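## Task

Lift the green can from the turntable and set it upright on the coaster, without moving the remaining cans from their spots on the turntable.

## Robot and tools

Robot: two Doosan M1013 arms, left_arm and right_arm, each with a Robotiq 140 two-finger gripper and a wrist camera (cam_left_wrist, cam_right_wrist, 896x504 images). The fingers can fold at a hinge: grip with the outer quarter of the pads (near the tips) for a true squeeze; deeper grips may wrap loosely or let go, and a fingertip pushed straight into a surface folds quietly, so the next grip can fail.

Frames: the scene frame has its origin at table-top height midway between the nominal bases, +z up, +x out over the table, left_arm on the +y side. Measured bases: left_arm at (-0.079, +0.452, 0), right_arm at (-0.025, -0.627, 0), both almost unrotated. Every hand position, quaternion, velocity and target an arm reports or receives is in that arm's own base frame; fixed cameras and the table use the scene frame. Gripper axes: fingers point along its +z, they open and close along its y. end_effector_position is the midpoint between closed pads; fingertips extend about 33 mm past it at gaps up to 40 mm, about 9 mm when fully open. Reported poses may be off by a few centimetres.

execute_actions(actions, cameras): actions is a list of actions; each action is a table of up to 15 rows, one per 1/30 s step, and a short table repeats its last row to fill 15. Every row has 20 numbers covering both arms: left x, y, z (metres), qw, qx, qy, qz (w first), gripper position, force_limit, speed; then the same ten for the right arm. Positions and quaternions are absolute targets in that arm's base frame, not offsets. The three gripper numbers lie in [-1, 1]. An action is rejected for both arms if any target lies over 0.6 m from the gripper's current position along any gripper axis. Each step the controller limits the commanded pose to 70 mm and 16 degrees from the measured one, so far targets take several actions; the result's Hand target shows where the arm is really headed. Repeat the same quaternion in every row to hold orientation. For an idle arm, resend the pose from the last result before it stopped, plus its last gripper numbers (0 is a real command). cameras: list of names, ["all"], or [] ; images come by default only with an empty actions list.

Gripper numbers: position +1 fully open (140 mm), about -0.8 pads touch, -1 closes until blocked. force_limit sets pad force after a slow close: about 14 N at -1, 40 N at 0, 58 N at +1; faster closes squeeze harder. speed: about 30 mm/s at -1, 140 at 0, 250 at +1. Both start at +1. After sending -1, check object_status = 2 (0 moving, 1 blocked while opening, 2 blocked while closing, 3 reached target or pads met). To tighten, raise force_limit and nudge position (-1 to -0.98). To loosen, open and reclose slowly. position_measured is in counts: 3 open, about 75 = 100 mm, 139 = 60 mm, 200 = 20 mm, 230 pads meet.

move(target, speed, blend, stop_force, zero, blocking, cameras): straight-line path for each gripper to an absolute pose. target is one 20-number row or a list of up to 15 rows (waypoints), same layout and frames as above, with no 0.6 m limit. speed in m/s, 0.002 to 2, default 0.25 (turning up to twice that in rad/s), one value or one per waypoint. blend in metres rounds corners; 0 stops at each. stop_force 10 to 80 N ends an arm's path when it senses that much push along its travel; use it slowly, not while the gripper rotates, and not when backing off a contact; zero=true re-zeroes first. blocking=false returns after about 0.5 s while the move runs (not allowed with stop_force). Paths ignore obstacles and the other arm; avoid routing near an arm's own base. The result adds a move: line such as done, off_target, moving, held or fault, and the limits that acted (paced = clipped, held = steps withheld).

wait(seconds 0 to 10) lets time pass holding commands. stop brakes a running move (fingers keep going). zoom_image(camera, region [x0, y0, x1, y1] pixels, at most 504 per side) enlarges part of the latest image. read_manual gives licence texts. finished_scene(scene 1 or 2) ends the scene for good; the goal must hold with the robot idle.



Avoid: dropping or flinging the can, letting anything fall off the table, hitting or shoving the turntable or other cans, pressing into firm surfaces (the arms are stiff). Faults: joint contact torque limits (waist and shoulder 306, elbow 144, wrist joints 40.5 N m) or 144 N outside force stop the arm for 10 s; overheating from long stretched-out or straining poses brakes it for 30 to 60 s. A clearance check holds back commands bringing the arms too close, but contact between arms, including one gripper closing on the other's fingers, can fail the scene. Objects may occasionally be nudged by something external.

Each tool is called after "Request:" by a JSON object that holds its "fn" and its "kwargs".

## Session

Request:
{"fn": "execute_actions", "kwargs": {"actions": []}}

Scene clock: 0.00 s.
left_arm: end_effector_position=(+0.1927, -0.2608, +0.3012) position_measured=3 object_status=3 end_effector_quat_wxyz=(+0.010, +0.744, +0.667, +0.045) | right_arm: end_effector_position=(+0.6425, +0.4197, +0.2447) position_measured=3 object_status=3 end_effector_quat_wxyz=(+0.458, +0.591, -0.619, +0.239)
Joint positions: left_arm=[-1.136 -0.381 2.124 0.093 1.406 -1.042] | right_arm=[0.724 0.875 0.967 -0.59 2.233 3.781]
Joint velocities: within noise
Joint torques (N m): no reading
External joint torques (N m): no reading
Flange force (N): no reading
Wrist depth (mm): cam_left_wrist=[396 386 405 397 - 411 - / - - - - - 430 425 / - - - - - - - / - 118 - - 460 139 443 / - 104 477 461 - 121 102 / - 96 - - 499 468 96 / - - 518 - 515 485 -] | cam_right_wrist=[2167 3237 3602 2750 3817 - 593 / 1867 - - - - 699 618 / 1639 461 - 585 - 752 673 / 1368 - - - - 134 - / - 110 - 359 362 302 100 / - 323 315 228 343 374 95 / - 303 271 237 310 335 -]
Hand target: left_arm +0.1927, -0.2608, +0.3012; +0.010, +0.744, +0.667, +0.045 | right_arm +0.6425, +0.4197, +0.2447; +0.458, +0.591, -0.619, +0.239
Tool commands: left_gripper/position=+1.0 left_gripper/force_limit=+1.0 left_gripper/speed=+1.0 right_gripper/position=+1.0 right_gripper/force_limit=+1.0 right_gripper/speed=+1.0

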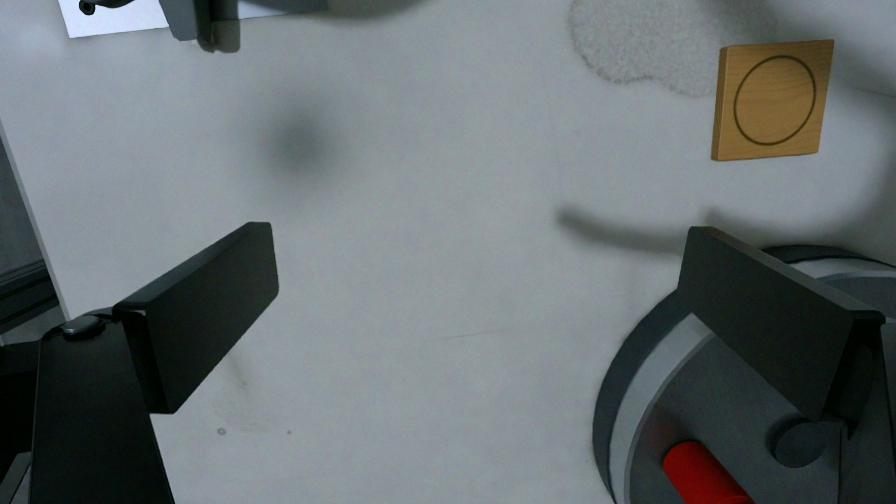

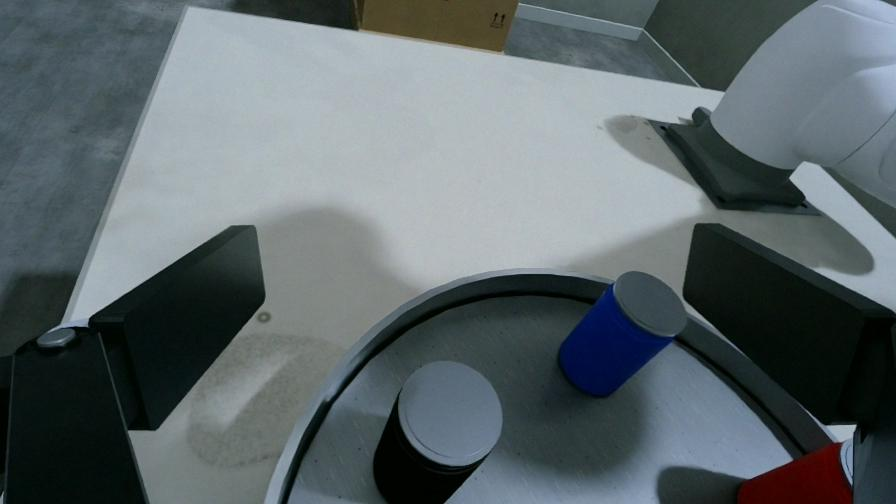

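Request:
{"fn": "move", "kwargs": {"target": [[0.1927,-0.2608,0.3012,0.010,0.744,0.667,0.045,0.43,1,1,0.45,0.36,0.34,0.458,0.591,-0.619,0.239,1,1,1],[0.613,-0.495,0.27,0,0.906,0.4234,0,0.43,1,1,0.25,0.33,0.34,0.458,0.591,-0.619,0.239,1,1,1]], "speed": 0.4, "blend": 0.05, "cameras": ["cam_left_wrist"]}}

Request:
{"fn": "wait", "kwargs": {"seconds": 1, "cameras": ["cam_left_wrist"]}}

Request:
{"fn": "wait", "kwargs": {"seconds": 4, "cameras": ["cam_left_wrist"]}}

Scene clock: 3.10 s.
left_arm: end_effector_position=(+0.2331, -0.2822, +0.2986) position_measured=75 object_status=3 end_effector_quat_wxyz=(+0.011, +0.762, +0.646, +0.044) | right_arm: end_effector_position=(+0.4174, +0.3551, +0.3401) position_measured=3 object_status=3 end_effector_quat_wxyz=(+0.458, +0.591, -0.619, +0.239)
Joint positions: left_arm=[-1.058 -0.309 2.084 0.093 1.363 -0.912] | right_arm=[0.849 0.493 1.451 -0.435 2.203 3.971]
Joint torques (N m): left_arm=[-3.12 -10.23 -39.74 3.97 0.26 -0.05] | right_arm=[0.51 -84.2 -37.58 2.34 2.01 -0.47]
External joint torques (N m): left_arm=[3.2 0.56 -1.21 0.49 -0.23 0.05] | right_arm=[-0.6 -1.78 1.14 0.44 0.17 0.48]
Flange force (N): left_arm=[3.9 9.0 -0.4] | right_arm=[1.2 2.8 4.7]
Wrist depth (mm): cam_left_wrist=[- - - - - 410 - / - 412 - 414 434 422 - / - - - - - - - / - - 138 - - 400 428 / 86 84 108 - 484 104 94 / - - - 494 456 - 68 / - - - - 450 - -] | cam_right_wrist=[2390 2583 2750 2750 3996 - - / - - 2780 2974 3197 533 - / - - - - 636 552 486 / - - - - 668 543 498 / - 110 - 543 - - 100 / - 102 - - - - 95 / - 339 362 347 - - -]
Hand target: left_arm +0.2330, -0.2821, +0.2986; +0.011, +0.762, +0.646, +0.044 | right_arm +0.4174, +0.3551, +0.3401; +0.458, +0.591, -0.619, +0.239
Off the commanded pose: left_arm 0.436 m, 31 deg | right_arm 0.169 m, 0 deg.
led back after a hold (left arm): the arm was led back toward your command in small steps, so it may still be short of it.
move: held (left_arm, right_arm; a check stopped the path); path passed 1 of 2 targets; blend cut to 0 m at target 1; limits=paced,held
pose unreachable (left arm): on one or more control steps of this call, first in action 0 (counted from 0), this arm could not follow its commanded pose, so it was not sent that pose on those steps. It may still have moved: this result reports where it is.
cause: moving toward the commanded pose would bring a part of the arm too close to another arm (this arm's gripper and a part of the right arm just beyond its joint 4 (forearm roll), along the way the arms are being sent, or toward where that arm still pushes).
pose unreachable (right arm): on one or more control steps of this call, first in action 0 (counted from 0), this arm could not follow its commanded pose, so it was not sent that pose on those steps. It may still have moved: this result reports where it is.
cause: moving toward the commanded pose would bring a part of the arm too close to another arm (a part of this arm just beyond joint 4 (forearm roll) and the left arm's gripper, at the place that arm was heading or pushing toward when its own hold began).
Images, in order (width x height): cam_left_wrist 896x504.

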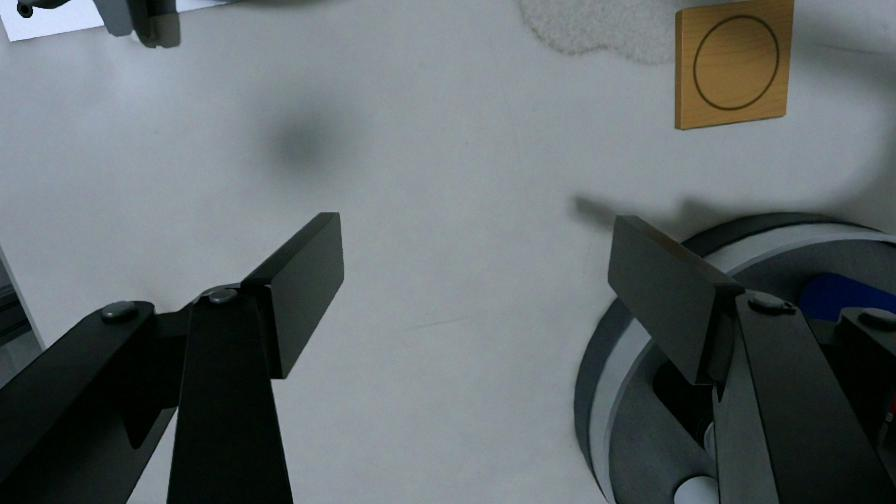

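Scene clock: 4.10 s.
left_arm: end_effector_position=(+0.2330, -0.2821, +0.2986) position_measured=75 object_status=3 end_effector_quat_wxyz=(+0.011, +0.762, +0.646, +0.044) | right_arm: end_effector_position=(+0.4174, +0.3551, +0.3401) position_measured=3 object_status=3 end_effector_quat_wxyz=(+0.458, +0.591, -0.619, +0.239)
Joint positions: left_arm=[-1.058 -0.309 2.084 0.093 1.363 -0.912] | right_arm=[0.849 0.493 1.451 -0.435 2.203 3.971]
Joint torques (N m): left_arm=[-2.64 -9.09 -40.15 3.99 0.21 -0.05] | right_arm=[0.29 -84.23 -37.22 2.35 2.02 -0.44]
External joint torques (N m): left_arm=[2.71 -0.51 -0.79 0.46 -0.2 0.05] | right_arm=[-0.13 -1.99 0.6 0.45 0.16 0.46]
Flange force (N): left_arm=[4.8 6.2 -0.3] | right_arm=[1.2 3.0 3.4]
Wrist depth (mm): cam_left_wrist=[375 - 388 - - 403 - / - - - - - 422 442 / 420 444 427 - - - 443 / - - 138 465 166 404 428 / - 84 108 - - 104 94 / - - - - 470 - 68 / - - - - 541 - -] | cam_right_wrist=[2636 2583 2721 2750 3456 - - / - - 2583 2692 3653 526 - / - - - 716 654 555 506 / 488 - - - 641 143 497 / - 110 - - - 133 99 / - 102 - - - - 95 / - 335 361 362 - - -]
Hand target: left_arm +0.2330, -0.2821, +0.2986; +0.011, +0.762, +0.646, +0.044 | right_arm +0.4174, +0.3551, +0.3401; +0.458, +0.591, -0.619, +0.239
Tool commands: left_gripper/position=+0.43 left_gripper/force_limit=+1.0 left_gripper/speed=+1.0 right_gripper/position=+1.0 right_gripper/force_limit=+1.0 right_gripper/speed=+1.0
Off the commanded pose: left_arm 0.436 m, 31 deg | right_arm 0.169 m, 0 deg.
wait: 1.00 s; at rest by 0.17 s
Images, in order (width x height): cam_left_wrist 896x504.

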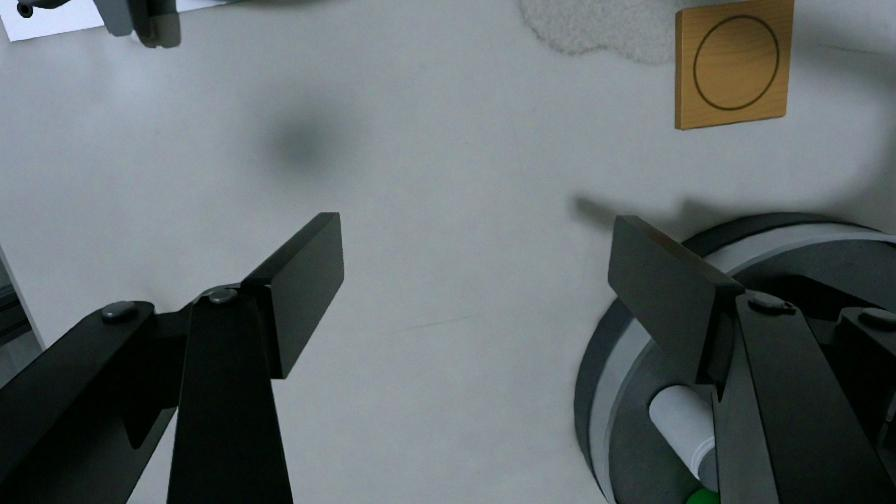

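Scene clock: 8.10 s.
left_arm: end_effector_position=(+0.2330, -0.2821, +0.2986) position_measured=75 object_status=3 end_effector_quat_wxyz=(+0.011, +0.762, +0.646, +0.044) | right_arm: end_effector_position=(+0.4174, +0.3551, +0.3401) position_measured=3 object_status=3 end_effector_quat_wxyz=(+0.458, +0.591, -0.619, +0.239)
Joint positions: left_arm=[-1.058 -0.309 2.084 0.093 1.363 -0.912] | right_arm=[0.849 0.493 1.451 -0.435 2.203 3.971]
Joint torques (N m): left_arm=[-2.61 -9.7 -40.01 4.04 0.22 -0.03] | right_arm=[0.39 -84.68 -37.58 2.37 2.03 -0.36]
External joint torques (N m): left_arm=[2.64 -0.01 -0.99 0.42 -0.2 0.03] | right_arm=[-0.47 -1.29 1.02 0.41 0.16 0.37]
Flange force (N): left_arm=[3.8 6.8 -0.5] | right_arm=[0.8 2.3 3.8]
Wrist depth (mm): cam_left_wrist=[385 385 - - 403 405 - / - - - - - 414 - / - - - 430 - 447 - / - - 160 - - 406 429 / - 84 138 - - 104 94 / - - 492 514 453 - 68 / - - - - 474 - -] | cam_right_wrist=[2390 2721 2873 2721 3875 - - / - - 2636 2810 3157 535 - / - - - 739 677 554 487 / - - - - 708 143 503 / - 110 - - - 133 105 / - 103 - - - 570 94 / - 337 361 367 - 515 -]
Hand target: left_arm +0.2330, -0.2821, +0.2986; +0.011, +0.762, +0.646, +0.044 | right_arm +0.4174, +0.3551, +0.3401; +0.458, +0.591, -0.619, +0.239
Tool commands: left_gripper/position=+0.43 left_gripper/force_limit=+1.0 left_gripper/speed=+1.0 right_gripper/position=+1.0 right_gripper/force_limit=+1.0 right_gripper/speed=+1.0
Off the commanded pose: left_arm 0.436 m, 31 deg | right_arm 0.169 m, 0 deg.
wait: 4.00 s; at rest by 0.17 s
Images, in order (width x height): cam_left_wrist 896x504.

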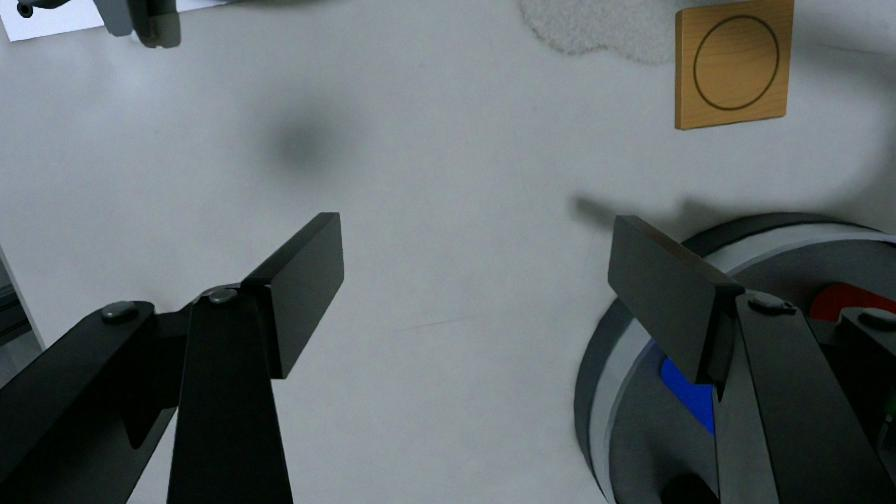

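Retract the right arm fully first.

Request:
{"fn": "move", "kwargs": {"target": [0.2330,-0.2821,0.2986,0.011,0.762,0.646,0.044,0.43,1,1,0.25,0.33,0.34,0.458,0.591,-0.619,0.239,1,1,1], "speed": 0.3}}

Request:
{"fn": "move", "kwargs": {"target": [0.613,-0.495,0.27,0,0.906,0.4234,0,0.43,1,1,0.25,0.33,0.34,0.458,0.591,-0.619,0.239,1,1,1], "speed": 0.4, "cameras": ["cam_left_wrist"]}}

Request:
{"fn": "wait", "kwargs": {"seconds": 1, "cameras": ["cam_left_wrist"]}}

Request:
{"fn": "wait", "kwargs": {"seconds": 4, "cameras": ["cam_left_wrist"]}}

Scene clock: 9.67 s.
left_arm: end_effector_position=(+0.2330, -0.2821, +0.2986) position_measured=75 object_status=3 end_effector_quat_wxyz=(+0.011, +0.762, +0.646, +0.044) | right_arm: end_effector_position=(+0.2501, +0.3300, +0.3400) position_measured=3 object_status=3 end_effector_quat_wxyz=(+0.458, +0.591, -0.619, +0.239)
Joint positions: left_arm=[-1.058 -0.31 2.084 0.093 1.363 -0.912] | right_arm=[1.006 0.322 1.703 -0.255 2.175 4.172]
Joint torques (N m): left_arm=[-2.53 -9.28 -39.97 4.01 0.28 -0.08] | right_arm=[1.37 -66.52 -36.29 3.04 2.16 -0.39]
External joint torques (N m): left_arm=[2.47 -0.15 -0.95 0.44 -0.26 0.09] | right_arm=[-1.74 -1.52 1.1 0.2 0.19 0.4]
Flange force (N): left_arm=[3.8 6.4 -0.4] | right_arm=[2.3 0.0 4.2]
Wrist depth (mm): cam_left_wrist=[380 389 - 409 - 403 403 / - 402 415 - 436 427 - / - - 416 - 445 - - / - - 138 - 460 404 429 / - 84 108 - - 104 94 / - - - - 467 - 68 / - - 526 - 482 - -] | cam_right_wrist=[2413 2721 2609 3044 468 - - / - 2459 2557 2974 465 454 357 / - - 641 684 493 460 396 / 462 - 577 603 573 143 428 / - 110 - - - 134 100 / - 103 - - - - 95 / - 389 - 446 - - -]
Hand target: left_arm +0.2330, -0.2821, +0.2986; +0.011, +0.762, +0.646, +0.044 | right_arm +0.2500, +0.3300, +0.3400; +0.458, +0.591, -0.619, +0.239
Off the commanded pose: left_arm 0.000 m, 0 deg | right_arm 0.000 m, 0 deg.
move: done

Scene clock: 10.33 s.
left_arm: end_effector_position=(+0.2392, -0.2856, +0.2982) position_measured=75 object_status=3 end_effector_quat_wxyz=(+0.011, +0.765, +0.642, +0.044) | right_arm: end_effector_position=(+0.2500, +0.3300, +0.3400) position_measured=3 object_status=3 end_effector_quat_wxyz=(+0.458, +0.591, -0.619, +0.239)
Joint positions: left_arm=[-1.047 -0.298 2.077 0.092 1.356 -0.892] | right_arm=[1.006 0.322 1.703 -0.255 2.175 4.172]
Joint torques (N m): left_arm=[-2.1 -7.86 -40.18 4.19 0.23 -0.08] | right_arm=[0.25 -66.87 -36.08 2.8 2.13 -0.36]
External joint torques (N m): left_arm=[2.03 -2.56 -0.66 0.24 -0.22 0.09] | right_arm=[-0.11 -1.43 0.76 0.47 0.22 0.37]
Flange force (N): left_arm=[6.4 1.9 -1.1] | right_arm=[1.2 2.2 2.8]
Wrist depth (mm): cam_left_wrist=[- - - 390 - 409 429 / 411 - 408 423 - 414 - / 416 - 436 449 - - - / 427 451 138 447 - 393 424 / - 84 108 493 490 104 94 / - - 498 - 459 - 68 / - - - 536 476 - -] | cam_right_wrist=[2283 2636 2459 3197 3503 - 336 / 664 2014 2750 2873 460 466 361 / 575 618 710 613 496 454 395 / 522 - - 589 573 143 425 / - 110 498 - - 133 100 / - 97 468 - - - 95 / - 382 - 426 458 - -]
Hand target: left_arm +0.2392, -0.2856, +0.2982; +0.011, +0.765, +0.642, +0.044 | right_arm +0.2500, +0.3300, +0.3400; +0.458, +0.591, -0.619, +0.239
Off the commanded pose: left_arm 0.429 m, 30 deg | right_arm 0.000 m, 0 deg.
move: held (left_arm; a check stopped the path); limits=held
pose unreachable (left arm): on one or more control steps of this call, first in action 0 (counted from 0), this arm could not follow its commanded pose, so it was not sent that pose on those steps. It may still have moved: this result reports where it is.
cause: moving toward the commanded pose would bring a part of the arm too close to another arm (a part of this arm just beyond joint 6 (wrist roll) and a part of the right arm just beyond its joint 4 (forearm roll), 15 mm apart when this arm was first held).
Images, in order (width x height): cam_left_wrist 896x504.

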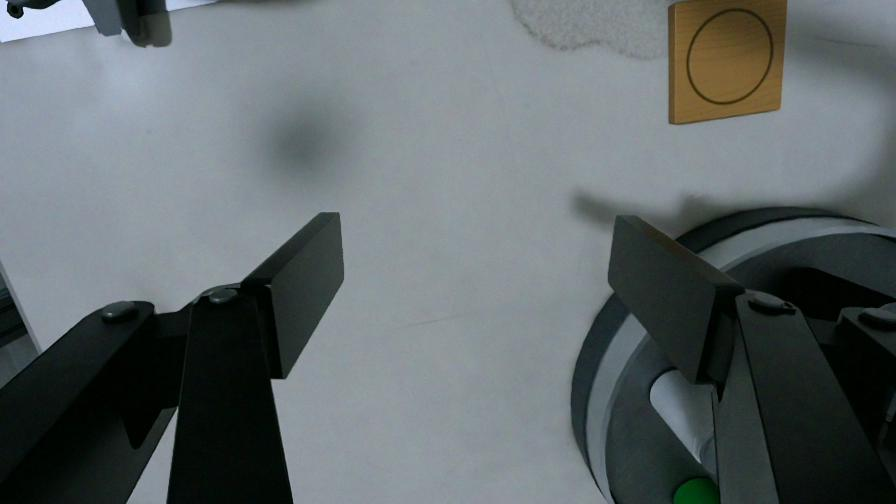

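Scene clock: 11.33 s.
left_arm: end_effector_position=(+0.2392, -0.2856, +0.2982) position_measured=75 object_status=3 end_effector_quat_wxyz=(+0.011, +0.765, +0.642, +0.044) | right_arm: end_effector_position=(+0.2500, +0.3300, +0.3400) position_measured=3 object_status=3 end_effector_quat_wxyz=(+0.458, +0.591, -0.619, +0.239)
Joint positions: left_arm=[-1.047 -0.298 2.078 0.092 1.356 -0.893] | right_arm=[1.006 0.322 1.703 -0.255 2.175 4.172]
Joint torques (N m): left_arm=[-2.46 -10.24 -39.83 4 0.19 -0.04] | right_arm=[0.13 -67.24 -36.1 2.81 2.21 -0.41]
External joint torques (N m): left_arm=[2.49 -0.32 -1.04 0.44 -0.18 0.04] | right_arm=[-0.03 -1.02 0.78 0.46 0.15 0.42]
Flange force (N): left_arm=[4.0 6.0 -0.8] | right_arm=[0.6 2.1 2.5]
Wrist depth (mm): cam_left_wrist=[- - - - 416 403 411 / 403 - 410 412 431 410 - / - - - - 448 - 472 / - - 145 - 166 393 428 / - 84 139 - - 104 94 / - - - 498 442 - 68 / - - - - 480 - -] | cam_right_wrist=[2368 2906 2609 3197 483 - - / - 2873 2906 2939 461 470 356 / - 610 647 581 495 458 395 / 485 510 591 588 562 143 427 / - 110 - - - 134 99 / - 103 436 - - - 95 / - - 431 - - - -]
Hand target: left_arm +0.2392, -0.2856, +0.2982; +0.011, +0.765, +0.642, +0.044 | right_arm +0.2500, +0.3300, +0.3400; +0.458, +0.591, -0.619, +0.239
Tool commands: left_gripper/position=+0.43 left_gripper/force_limit=+1.0 left_gripper/speed=+1.0 right_gripper/position=+1.0 right_gripper/force_limit=+1.0 right_gripper/speed=+1.0
Off the commanded pose: left_arm 0.429 m, 30 deg | right_arm 0.000 m, 0 deg.
wait: 1.00 s; at rest by 0.17 s
Images, in order (width x height): cam_left_wrist 896x504.

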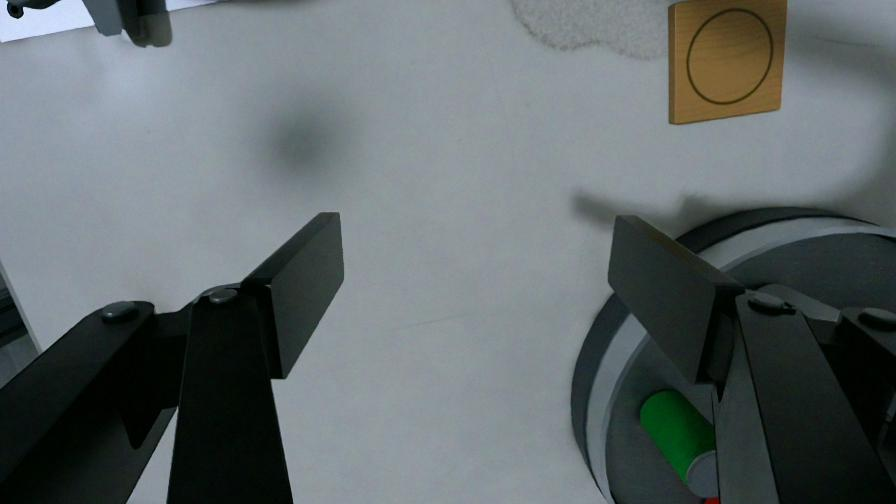

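Scene clock: 15.33 s.
left_arm: end_effector_position=(+0.2392, -0.2856, +0.2982) position_measured=75 object_status=3 end_effector_quat_wxyz=(+0.011, +0.765, +0.642, +0.044) | right_arm: end_effector_position=(+0.2500, +0.3300, +0.3400) position_measured=3 object_status=3 end_effector_quat_wxyz=(+0.458, +0.591, -0.619, +0.239)
Joint positions: left_arm=[-1.047 -0.298 2.078 0.092 1.356 -0.893] | right_arm=[1.006 0.322 1.703 -0.255 2.175 4.172]
Joint torques (N m): left_arm=[-2.54 -10.24 -39.94 4.03 0.25 -0.05] | right_arm=[0.7 -66.92 -36.02 2.89 2.18 -0.37]
External joint torques (N m): left_arm=[2.63 -0.38 -0.95 0.42 -0.23 0.05] | right_arm=[-0.47 -1.49 0.8 0.38 0.18 0.38]
Flange force (N): left_arm=[4.4 6.2 -0.5] | right_arm=[1.5 1.7 3.1]
Wrist depth (mm): cam_left_wrist=[- - 386 - - 403 - / - - - - - 418 444 / - - - - 446 448 454 / 437 454 138 - 163 396 420 / - 84 122 479 481 104 94 / - - - - 468 - 68 / - - - 523 511 - -] | cam_right_wrist=[2325 2532 2459 3456 492 - 335 / 2186 2436 2346 3009 462 455 360 / 556 - - 691 498 460 396 / 486 - - 647 585 133 429 / - 110 - - 622 - 100 / - 110 462 491 527 - 95 / - - - - - 517 -]
Hand target: left_arm +0.2392, -0.2856, +0.2982; +0.011, +0.765, +0.642, +0.044 | right_arm +0.2500, +0.3300, +0.3400; +0.458, +0.591, -0.619, +0.239
Tool commands: left_gripper/position=+0.43 left_gripper/force_limit=+1.0 left_gripper/speed=+1.0 right_gripper/position=+1.0 right_gripper/force_limit=+1.0 right_gripper/speed=+1.0
Off the commanded pose: left_arm 0.429 m, 30 deg | right_arm 0.000 m, 0 deg.
wait: 4.00 s; at rest by 0.17 s
Images, in order (width x height): cam_left_wrist 896x504.

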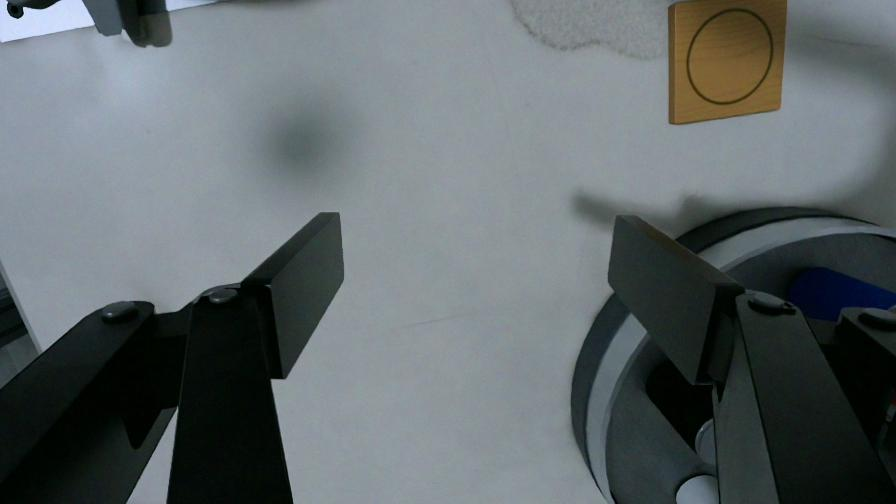

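Request:
{"fn": "move", "kwargs": {"target": [0.2392,-0.2856,0.2982,0.011,0.765,0.642,0.044,0.43,1,1,0.411,-0.05,0.34,0.516,0.2023,-0.8316,-0.022,1,1,1], "speed": 0.45}}

Request:
{"fn": "move", "kwargs": {"target": [0.613,-0.495,0.27,0,0.906,0.4234,0,0.43,1,1,0.411,-0.05,0.34,0.516,0.2023,-0.8316,-0.022,1,1,1], "speed": 0.4, "cameras": ["cam_left_wrist"]}}

Request:
{"fn": "wait", "kwargs": {"seconds": 1, "cameras": ["cam_left_wrist"]}}

Request:
{"fn": "wait", "kwargs": {"seconds": 4, "cameras": ["cam_left_wrist"]}}

Scene clock: 18.30 s.
left_arm: end_effector_position=(+0.2392, -0.2856, +0.2982) position_measured=75 object_status=3 end_effector_quat_wxyz=(+0.011, +0.765, +0.642, +0.044) | right_arm: end_effector_position=(+0.4109, -0.0499, +0.3400) position_measured=3 object_status=3 end_effector_quat_wxyz=(-0.516, -0.202, +0.832, +0.022)
Joint positions: left_arm=[-1.048 -0.298 2.078 0.093 1.357 -0.893] | right_arm=[-0.039 0.322 1.703 -0.253 2.175 4.174]
Joint torques (N m): left_arm=[-2.11 -10.21 -40 4.05 0.26 -0.05] | right_arm=[1.02 -68.56 -36.42 2.8 2.18 -0.06]
External joint torques (N m): left_arm=[2.15 -0.46 -0.89 0.4 -0.24 0.05] | right_arm=[-0.6 -0.06 1.19 0.48 0.18 0.08]
Flange force (N): left_arm=[3.7 5.0 -0.5] | right_arm=[0.1 0.5 2.6]
Wrist depth (mm): cam_left_wrist=[374 388 - 408 388 405 421 / 399 - - - - 422 441 / 421 421 447 - - - - / - - 137 473 458 397 427 / - 84 108 - - 104 94 / - - - - 502 - 68 / - - 525 - 480 - -] | cam_right_wrist=[2346 2780 3197 - - - 324 / 1982 2224 2390 2609 464 461 357 / 1682 1952 1937 577 498 457 396 / 1541 1661 - 580 566 143 429 / - 110 - - - 144 100 / - 103 474 - - - 94 / - 392 416 - - - -]
Hand target: left_arm +0.2392, -0.2856, +0.2982; +0.011, +0.765, +0.642, +0.044 | right_arm +0.4110, -0.0500, +0.3400; -0.516, -0.202, +0.832, +0.022
Off the commanded pose: left_arm 0.000 m, 0 deg | right_arm 0.000 m, 0 deg.
move: done; limits=paced

Scene clock: 20.20 s.
left_arm: end_effector_position=(+0.6130, -0.4950, +0.2700) position_measured=75 object_status=3 end_effector_quat_wxyz=(+0.000, +0.906, +0.423, +0.000) | right_arm: end_effector_position=(+0.4110, -0.0500, +0.3400) position_measured=3 object_status=3 end_effector_quat_wxyz=(-0.516, -0.202, +0.832, +0.022)
Joint positions: left_arm=[-0.723 0.4 1.389 0 1.352 -0.027] | right_arm=[-0.039 0.323 1.703 -0.253 2.175 4.174]
Joint torques (N m): left_arm=[-2.63 -75.73 -38.99 3.84 0.33 -0.14] | right_arm=[0.81 -66.77 -36.13 2.79 2.15 -0.34]
External joint torques (N m): left_arm=[2.63 -5.28 -1.78 0.4 -0.33 0.14] | right_arm=[-0.62 -1.62 0.84 0.49 0.2 0.35]
Flange force (N): left_arm=[3.4 -4.5 -3.7] | right_arm=[1.7 1.7 3.3]
Wrist depth (mm): cam_left_wrist=[381 349 - 323 327 362 - / - - 340 334 336 329 394 / 423 - 352 351 345 345 - / 442 366 160 375 368 335 - / - 84 344 396 393 104 84 / - - 333 417 421 - 68 / - - 443 430 440 - -] | cam_right_wrist=[2325 2636 3119 - - 2205 332 / 1982 2243 2483 2532 462 476 359 / 1705 1937 2096 583 497 458 398 / 1569 1716 - 602 575 154 444 / - 110 - - - 133 - / - 103 - 482 - - 95 / - 383 - 412 464 - -]
Hand target: left_arm +0.6130, -0.4950, +0.2700; +0.000, +0.906, +0.423, +0.000 | right_arm +0.4110, -0.0500, +0.3400; -0.516, -0.202, +0.832, +0.022
Off the commanded pose: left_arm 0.000 m, 0 deg | right_arm 0.000 m, 0 deg.
move: done; limits=paced
Images, in order (width x height): cam_left_wrist 896x504.

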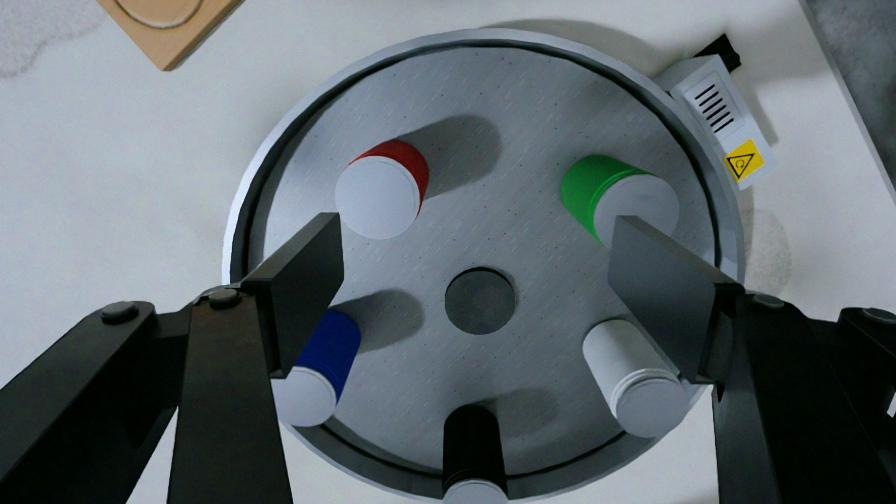

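Scene clock: 21.20 s.
left_arm: end_effector_position=(+0.6130, -0.4950, +0.2700) position_measured=75 object_status=3 end_effector_quat_wxyz=(+0.000, +0.906, +0.423, +0.000) | right_arm: end_effector_position=(+0.4110, -0.0500, +0.3400) position_measured=3 object_status=3 end_effector_quat_wxyz=(-0.516, -0.202, +0.832, +0.022)
Joint positions: left_arm=[-0.723 0.4 1.389 0 1.353 -0.027] | right_arm=[-0.039 0.323 1.703 -0.253 2.175 4.174]
Joint torques (N m): left_arm=[-2.47 -77.97 -39.77 3.8 0.16 -0.08] | right_arm=[0.41 -66.93 -36.17 2.8 2.23 -0.45]
External joint torques (N m): left_arm=[2.22 -2.89 -0.99 0.42 -0.17 0.08] | right_arm=[-0.21 -1.57 0.9 0.47 0.12 0.46]
Flange force (N): left_arm=[2.9 -2.4 -2.1] | right_arm=[1.2 2.3 3.4]
Wrist depth (mm): cam_left_wrist=[- 352 - 326 361 356 1179 / - 392 334 337 335 327 1109 / - 406 346 355 268 350 - / 439 424 159 374 368 343 - / - 84 385 397 396 104 88 / - - 358 417 419 - 68 / - - 440 443 438 - -] | cam_right_wrist=[2325 2636 2939 2459 2609 - 334 / 2079 2014 2483 2609 462 461 355 / 1764 1937 1894 657 495 457 396 / 1550 1650 - 603 572 143 441 / - 110 - - - 134 99 / - 416 472 508 - - 95 / - 401 407 - - 502 -]
Hand target: left_arm +0.6130, -0.4950, +0.2700; +0.000, +0.906, +0.423, +0.000 | right_arm +0.4110, -0.0500, +0.3400; -0.516, -0.202, +0.832, +0.022
Tool commands: left_gripper/position=+0.43 left_gripper/force_limit=+1.0 left_gripper/speed=+1.0 right_gripper/position=+1.0 right_gripper/force_limit=+1.0 right_gripper/speed=+1.0
Off the commanded pose: left_arm 0.000 m, 0 deg | right_arm 0.000 m, 0 deg.
wait: 1.00 s; at rest by 0.17 s
Images, in order (width x height): cam_left_wrist 896x504.

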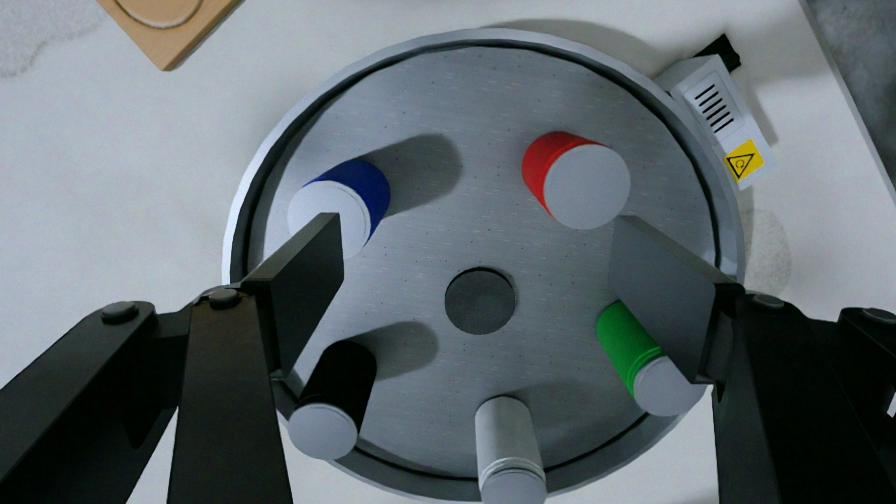

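Scene clock: 25.20 s.
left_arm: end_effector_position=(+0.6130, -0.4950, +0.2700) position_measured=75 object_status=3 end_effector_quat_wxyz=(+0.000, +0.906, +0.423, +0.000) | right_arm: end_effector_position=(+0.4110, -0.0500, +0.3400) position_measured=3 object_status=3 end_effector_quat_wxyz=(-0.516, -0.202, +0.832, +0.022)
Joint positions: left_arm=[-0.723 0.4 1.389 0 1.353 -0.027] | right_arm=[-0.039 0.323 1.703 -0.253 2.175 4.174]
Joint torques (N m): left_arm=[-2.52 -77.97 -39.76 3.81 0.19 -0.03] | right_arm=[0.39 -67.49 -36.07 2.91 2.22 -0.41]
External joint torques (N m): left_arm=[2.14 -2.64 -0.94 0.4 -0.2 0.03] | right_arm=[-0.64 -0.82 0.89 0.34 0.14 0.42]
Flange force (N): left_arm=[2.7 -2.1 -1.8] | right_arm=[0.8 1.1 2.8]
Wrist depth (mm): cam_left_wrist=[- 357 364 323 358 356 1208 / - 389 335 335 332 332 389 / 416 406 355 345 346 348 420 / - 348 160 371 367 344 - / - 84 316 399 395 104 88 / - - 419 415 414 - 68 / - - 436 382 437 - -] | cam_right_wrist=[2413 2583 2750 - 503 - 338 / 1998 2283 2557 3044 463 456 355 / 1728 1998 1967 633 497 457 396 / 1559 142 589 612 556 143 445 / - 110 515 - - 134 100 / - 96 439 - - - 95 / - - - 432 - - -]
Hand target: left_arm +0.6130, -0.4950, +0.2700; +0.000, +0.906, +0.423, +0.000 | right_arm +0.4110, -0.0500, +0.3400; -0.516, -0.202, +0.832, +0.022
Tool commands: left_gripper/position=+0.43 left_gripper/force_limit=+1.0 left_gripper/speed=+1.0 right_gripper/position=+1.0 right_gripper/force_limit=+1.0 right_gripper/speed=+1.0
Off the commanded pose: left_arm 0.000 m, 0 deg | right_arm 0.000 m, 0 deg.
wait: 4.00 s; at rest by 0.17 s
Images, in order (width x height): cam_left_wrist 896x504.

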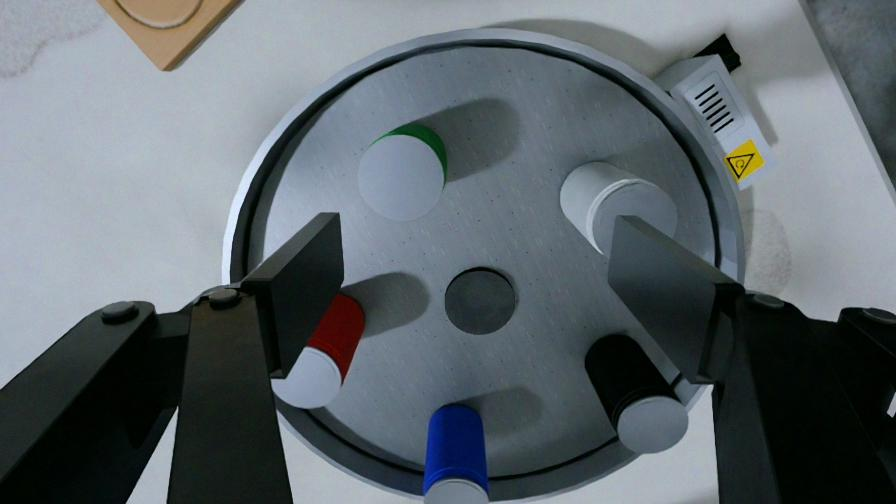

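Request:
{"fn": "move", "kwargs": {"target": [0.512,-0.465,0.235,0,0.906,0.4234,0,0.3,-0.3,-0.5,0.411,-0.05,0.34,0.516,0.2023,-0.8316,-0.022,1,1,1]}}

Request:
{"fn": "wait", "kwargs": {"seconds": 0.5, "cameras": ["cam_left_wrist"]}}

Request:
{"fn": "wait", "kwargs": {"seconds": 2, "cameras": ["cam_left_wrist"]}}

Request:
{"fn": "wait", "kwargs": {"seconds": 2, "cameras": ["cam_left_wrist"]}}

Request:
{"fn": "move", "kwargs": {"target": [0.512,-0.465,0.205,0,0.906,0.4234,0,0.3,-0.3,-0.5,0.411,-0.05,0.34,0.516,0.2023,-0.8316,-0.022,1,1,1], "speed": 0.004, "blocking": false}}

Scene clock: 28.13 s.
left_arm: end_effector_position=(+0.5121, -0.4650, +0.2350) position_measured=91 object_status=3 end_effector_quat_wxyz=(+0.000, +0.906, +0.423, +0.000) | right_arm: end_effector_position=(+0.4110, -0.0500, +0.3400) position_measured=3 object_status=3 end_effector_quat_wxyz=(-0.516, -0.202, +0.832, +0.022)
Joint positions: left_arm=[-0.787 0.266 1.639 0 1.237 -0.091] | right_arm=[-0.039 0.323 1.703 -0.253 2.175 4.174]
Joint torques (N m): left_arm=[-4.8 -65.8 -38.69 3.71 0.39 -0.29] | right_arm=[0.51 -67.34 -35.85 2.85 2.19 -0.42]
External joint torques (N m): left_arm=[4.65 -0.52 -0.8 0.38 -0.39 0.29] | right_arm=[-0.17 -0.91 0.86 0.4 0.17 0.43]
Flange force (N): left_arm=[7.1 1.3 -0.6] | right_arm=[0.6 1.8 2.6]
Wrist depth (mm): cam_left_wrist=[- - - 288 285 210 281 / - - 355 302 301 219 301 / - - 321 315 317 318 312 / - - 168 248 330 328 264 / - 84 121 358 355 105 94 / - - 455 368 373 - 70 / - - - 380 395 - -] | cam_right_wrist=[2304 2583 2721 - 492 - 336 / 2014 2243 2483 2459 461 462 356 / 1716 1867 1894 613 497 456 396 / 1504 1694 - 615 575 143 443 / - 110 - - - 133 99 / - 96 - 493 - - 95 / - - - - - - -]
Hand target: left_arm +0.5120, -0.4650, +0.2350; +0.000, +0.906, +0.423, +0.000 | right_arm +0.4110, -0.0500, +0.3400; -0.516, -0.202, +0.832, +0.022
Off the commanded pose: left_arm 0.000 m, 0 deg | right_arm 0.000 m, 0 deg.
move: done

Scene clock: 28.63 s.
left_arm: end_effector_position=(+0.5120, -0.4650, +0.2350) position_measured=91 object_status=3 end_effector_quat_wxyz=(+0.000, +0.906, +0.423, +0.000) | right_arm: end_effector_position=(+0.4110, -0.0500, +0.3400) position_measured=3 object_status=3 end_effector_quat_wxyz=(-0.516, -0.202, +0.832, +0.022)
Joint positions: left_arm=[-0.787 0.265 1.639 0 1.237 -0.091] | right_arm=[-0.039 0.323 1.703 -0.253 2.175 4.174]
Joint torques (N m): left_arm=[-2.42 -63.9 -38.56 3.69 0.23 -0.09] | right_arm=[0.36 -66.46 -36.11 2.85 2.23 -0.36]
External joint torques (N m): left_arm=[2.37 -2.5 -0.86 0.4 -0.24 0.09] | right_arm=[-0.33 -1.87 0.93 0.41 0.13 0.37]
Flange force (N): left_arm=[3.6 -1.9 -1.9] | right_arm=[1.8 2.2 3.8]
Wrist depth (mm): cam_left_wrist=[- - 337 287 286 284 274 / 356 360 353 300 301 284 217 / - - 329 315 317 317 317 / - - 146 336 331 329 329 / - 86 122 351 357 104 94 / - - - 281 375 - 70 / - - 477 392 393 - -] | cam_right_wrist=[2325 2664 2939 - - - - / 1952 2149 2368 3456 459 466 355 / 1728 1880 2149 600 495 458 395 / 1504 1650 - 631 566 143 444 / - 110 482 579 - 133 99 / - 415 454 - 517 - 95 / - 392 405 - 466 508 -]
Hand target: left_arm +0.5120, -0.4650, +0.2350; +0.000, +0.906, +0.423, +0.000 | right_arm +0.4110, -0.0500, +0.3400; -0.516, -0.202, +0.832, +0.022
Tool commands: left_gripper/position=+0.3 left_gripper/force_limit=-0.3 left_gripper/speed=-0.5 right_gripper/position=+1.0 right_gripper/force_limit=+1.0 right_gripper/speed=+1.0
Off the commanded pose: left_arm 0.000 m, 0 deg | right_arm 0.000 m, 0 deg.
wait: 0.50 s; at rest by 0.17 s
Images, in order (width x height): cam_left_wrist 896x504.

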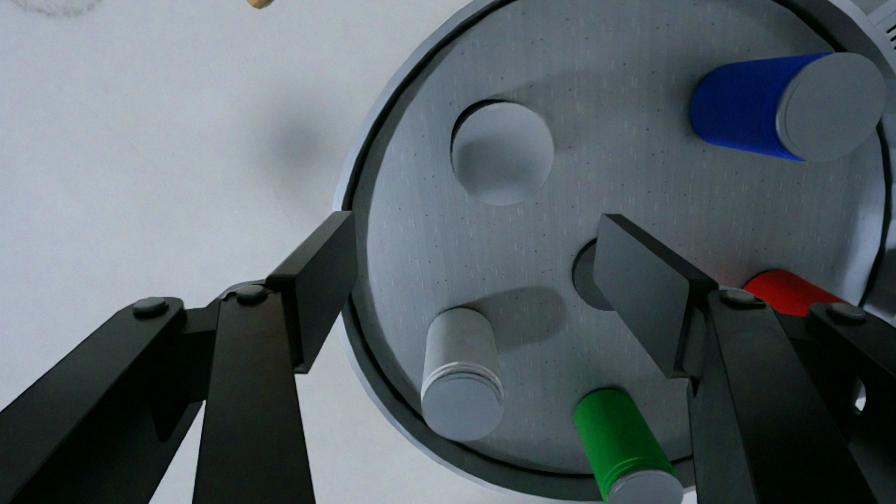

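Scene clock: 30.63 s.
left_arm: end_effector_position=(+0.5120, -0.4650, +0.2350) position_measured=91 object_status=3 end_effector_quat_wxyz=(+0.000, +0.906, +0.423, +0.000) | right_arm: end_effector_position=(+0.4110, -0.0500, +0.3400) position_measured=3 object_status=3 end_effector_quat_wxyz=(-0.516, -0.202, +0.832, +0.022)
Joint positions: left_arm=[-0.787 0.265 1.639 0 1.237 -0.091] | right_arm=[-0.039 0.323 1.703 -0.253 2.175 4.174]
Joint torques (N m): left_arm=[-2.51 -64.36 -38.56 3.63 0.21 -0.09] | right_arm=[-0.08 -66.64 -36.07 2.85 2.24 -0.39]
External joint torques (N m): left_arm=[2.59 -2.09 -0.8 0.45 -0.2 0.09] | right_arm=[0.14 -1.87 0.85 0.41 0.12 0.41]
Flange force (N): left_arm=[3.9 -1.3 -1.7] | right_arm=[1.5 2.8 3.5]
Wrist depth (mm): cam_left_wrist=[- - - 288 285 281 280 / 357 - 353 304 297 222 299 / - 374 369 315 318 319 312 / - - 169 246 332 331 263 / - 84 122 359 355 105 94 / - - - 370 373 - 70 / - - 486 365 394 - -] | cam_right_wrist=[2368 2664 3237 - - - 360 / 1967 2131 2507 2906 461 475 361 / 1776 1923 2167 591 499 456 396 / 1569 1694 - 599 561 143 439 / - 110 - - 622 134 99 / - 110 - - - - 95 / - 388 - 449 472 519 -]
Hand target: left_arm +0.5120, -0.4650, +0.2350; +0.000, +0.906, +0.423, +0.000 | right_arm +0.4110, -0.0500, +0.3400; -0.516, -0.202, +0.832, +0.022
Tool commands: left_gripper/position=+0.3 left_gripper/force_limit=-0.3 left_gripper/speed=-0.5 right_gripper/position=+1.0 right_gripper/force_limit=+1.0 right_gripper/speed=+1.0
Off the commanded pose: left_arm 0.000 m, 0 deg | right_arm 0.000 m, 0 deg.
wait: 2.00 s; at rest by 0.17 s
Images, in order (width x height): cam_left_wrist 896x504.

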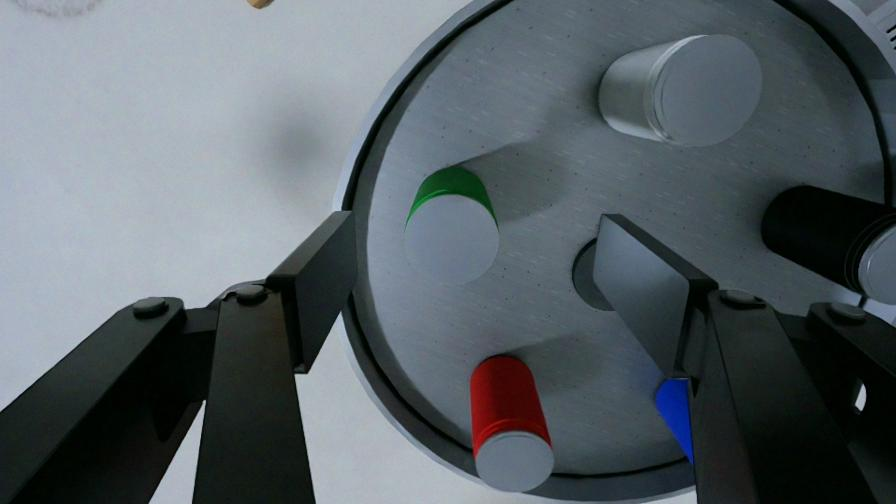

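Scene clock: 32.63 s.
left_arm: end_effector_position=(+0.5120, -0.4650, +0.2350) position_measured=91 object_status=3 end_effector_quat_wxyz=(+0.000, +0.906, +0.423, +0.000) | right_arm: end_effector_position=(+0.4110, -0.0500, +0.3400) position_measured=3 object_status=3 end_effector_quat_wxyz=(-0.516, -0.202, +0.832, +0.022)
Joint positions: left_arm=[-0.787 0.265 1.639 0 1.237 -0.091] | right_arm=[-0.039 0.323 1.703 -0.253 2.175 4.174]
Joint torques (N m): left_arm=[-2.75 -64.16 -38.5 3.62 0.24 -0.07] | right_arm=[0.09 -67.68 -35.79 2.87 2.18 -0.44]
External joint torques (N m): left_arm=[2.46 -2.07 -0.88 0.46 -0.24 0.07] | right_arm=[0.12 -0.71 0.59 0.4 0.18 0.45]
Flange force (N): left_arm=[3.7 -1.2 -1.7] | right_arm=[0.2 2.0 1.7]
Wrist depth (mm): cam_left_wrist=[- - - 290 285 285 281 / - - - 302 220 298 295 / - - 313 318 317 314 236 / - - 146 332 333 331 331 / - 84 122 273 355 104 94 / - - 440 373 372 - 70 / - - - 387 320 - -] | cam_right_wrist=[2283 2583 3009 - - - 362 / 2030 2304 2436 3119 467 474 361 / 1764 1867 1952 585 498 456 396 / 1531 1694 - 602 568 143 444 / - 110 487 - - 133 100 / - 110 461 484 498 - 95 / - 380 414 439 - 515 -]
Hand target: left_arm +0.5120, -0.4650, +0.2350; +0.000, +0.906, +0.423, +0.000 | right_arm +0.4110, -0.0500, +0.3400; -0.516, -0.202, +0.832, +0.022
Tool commands: left_gripper/position=+0.3 left_gripper/force_limit=-0.3 left_gripper/speed=-0.5 right_gripper/position=+1.0 right_gripper/force_limit=+1.0 right_gripper/speed=+1.0
Off the commanded pose: left_arm 0.000 m, 0 deg | right_arm 0.000 m, 0 deg.
wait: 2.00 s; at rest by 0.17 s
Images, in order (width x height): cam_left_wrist 896x504.

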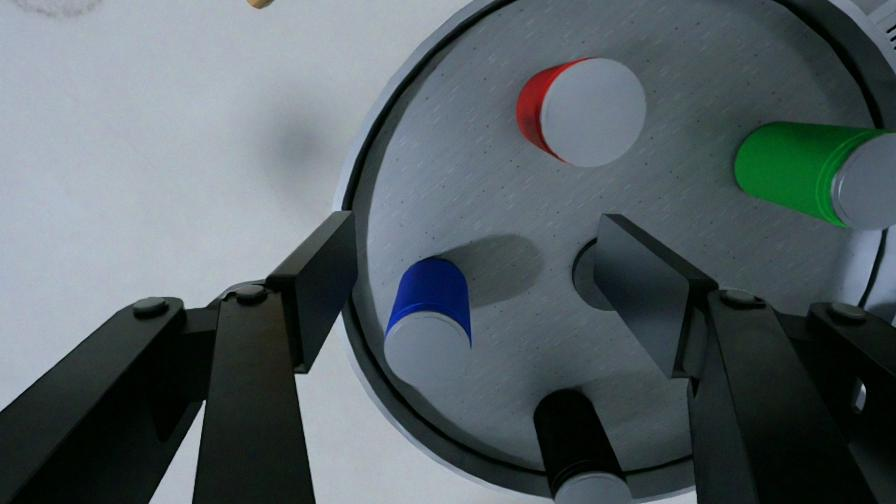

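Scene clock: 33.13 s.
left_arm: end_effector_position=(+0.5120, -0.4650, +0.2335) position_measured=91 object_status=3 end_effector_quat_wxyz=(+0.000, +0.906, +0.423, +0.000) end_effector_velocity=(+0.000, -0.001, -0.004) end_effector_angular_velocity=(-0.001, -0.001, -0.001) | right_arm: end_effector_position=(+0.4110, -0.0500, +0.3400) position_measured=3 object_status=3 end_effector_quat_wxyz=(-0.516, -0.202, +0.832, +0.022)
Joint positions: left_arm=[-0.787 0.266 1.641 0 1.234 -0.091] | right_arm=[-0.039 0.323 1.703 -0.253 2.175 4.174]
Joint velocities: left_arm=[-0.001 0.003 0.005 0 -0.008 0] | right_arm=[within noise]
Joint torques (N m): left_arm=[-2.58 -61.82 -38.66 3.66 0.02 -0.06] | right_arm=[0.21 -67.19 -36.14 2.83 2.23 -0.41]
External joint torques (N m): left_arm=[2.66 -4.72 -0.8 0.44 -0.03 0.06] | right_arm=[-0.1 -1.3 0.83 0.44 0.14 0.42]
Flange force (N): left_arm=[4.1 -5.3 -3.4] | right_arm=[0.9 2.2 2.9]
Wrist depth (mm): cam_left_wrist=[- 322 - 285 284 278 278 / - 347 - 300 297 216 297 / - - 332 313 316 314 313 / - - 146 244 330 328 279 / - 84 122 355 353 104 94 / - - - 367 377 - 70 / - - - 363 395 - -] | cam_right_wrist=[2483 2721 2906 - - - 334 / 2062 2243 2583 3237 460 476 355 / 1694 1908 1908 592 497 453 395 / 1531 1682 - 581 560 143 423 / - 110 - - - 134 - / - 102 - - - - 95 / - 404 388 - 472 - -]
Hand target: left_arm +0.5120, -0.4650, +0.2330; +0.000, +0.906, +0.423, +0.000 | right_arm +0.4110, -0.0500, +0.3400; -0.516, -0.202, +0.832, +0.022
Tool commands: left_gripper/position=+0.3 left_gripper/force_limit=-0.3 left_gripper/speed=-0.5 right_gripper/position=+1.0 right_gripper/force_limit=+1.0 right_gripper/speed=+1.0
Off the commanded pose: left_arm 0.029 m, 0 deg | right_arm 0.000 m, 0 deg.
move: running


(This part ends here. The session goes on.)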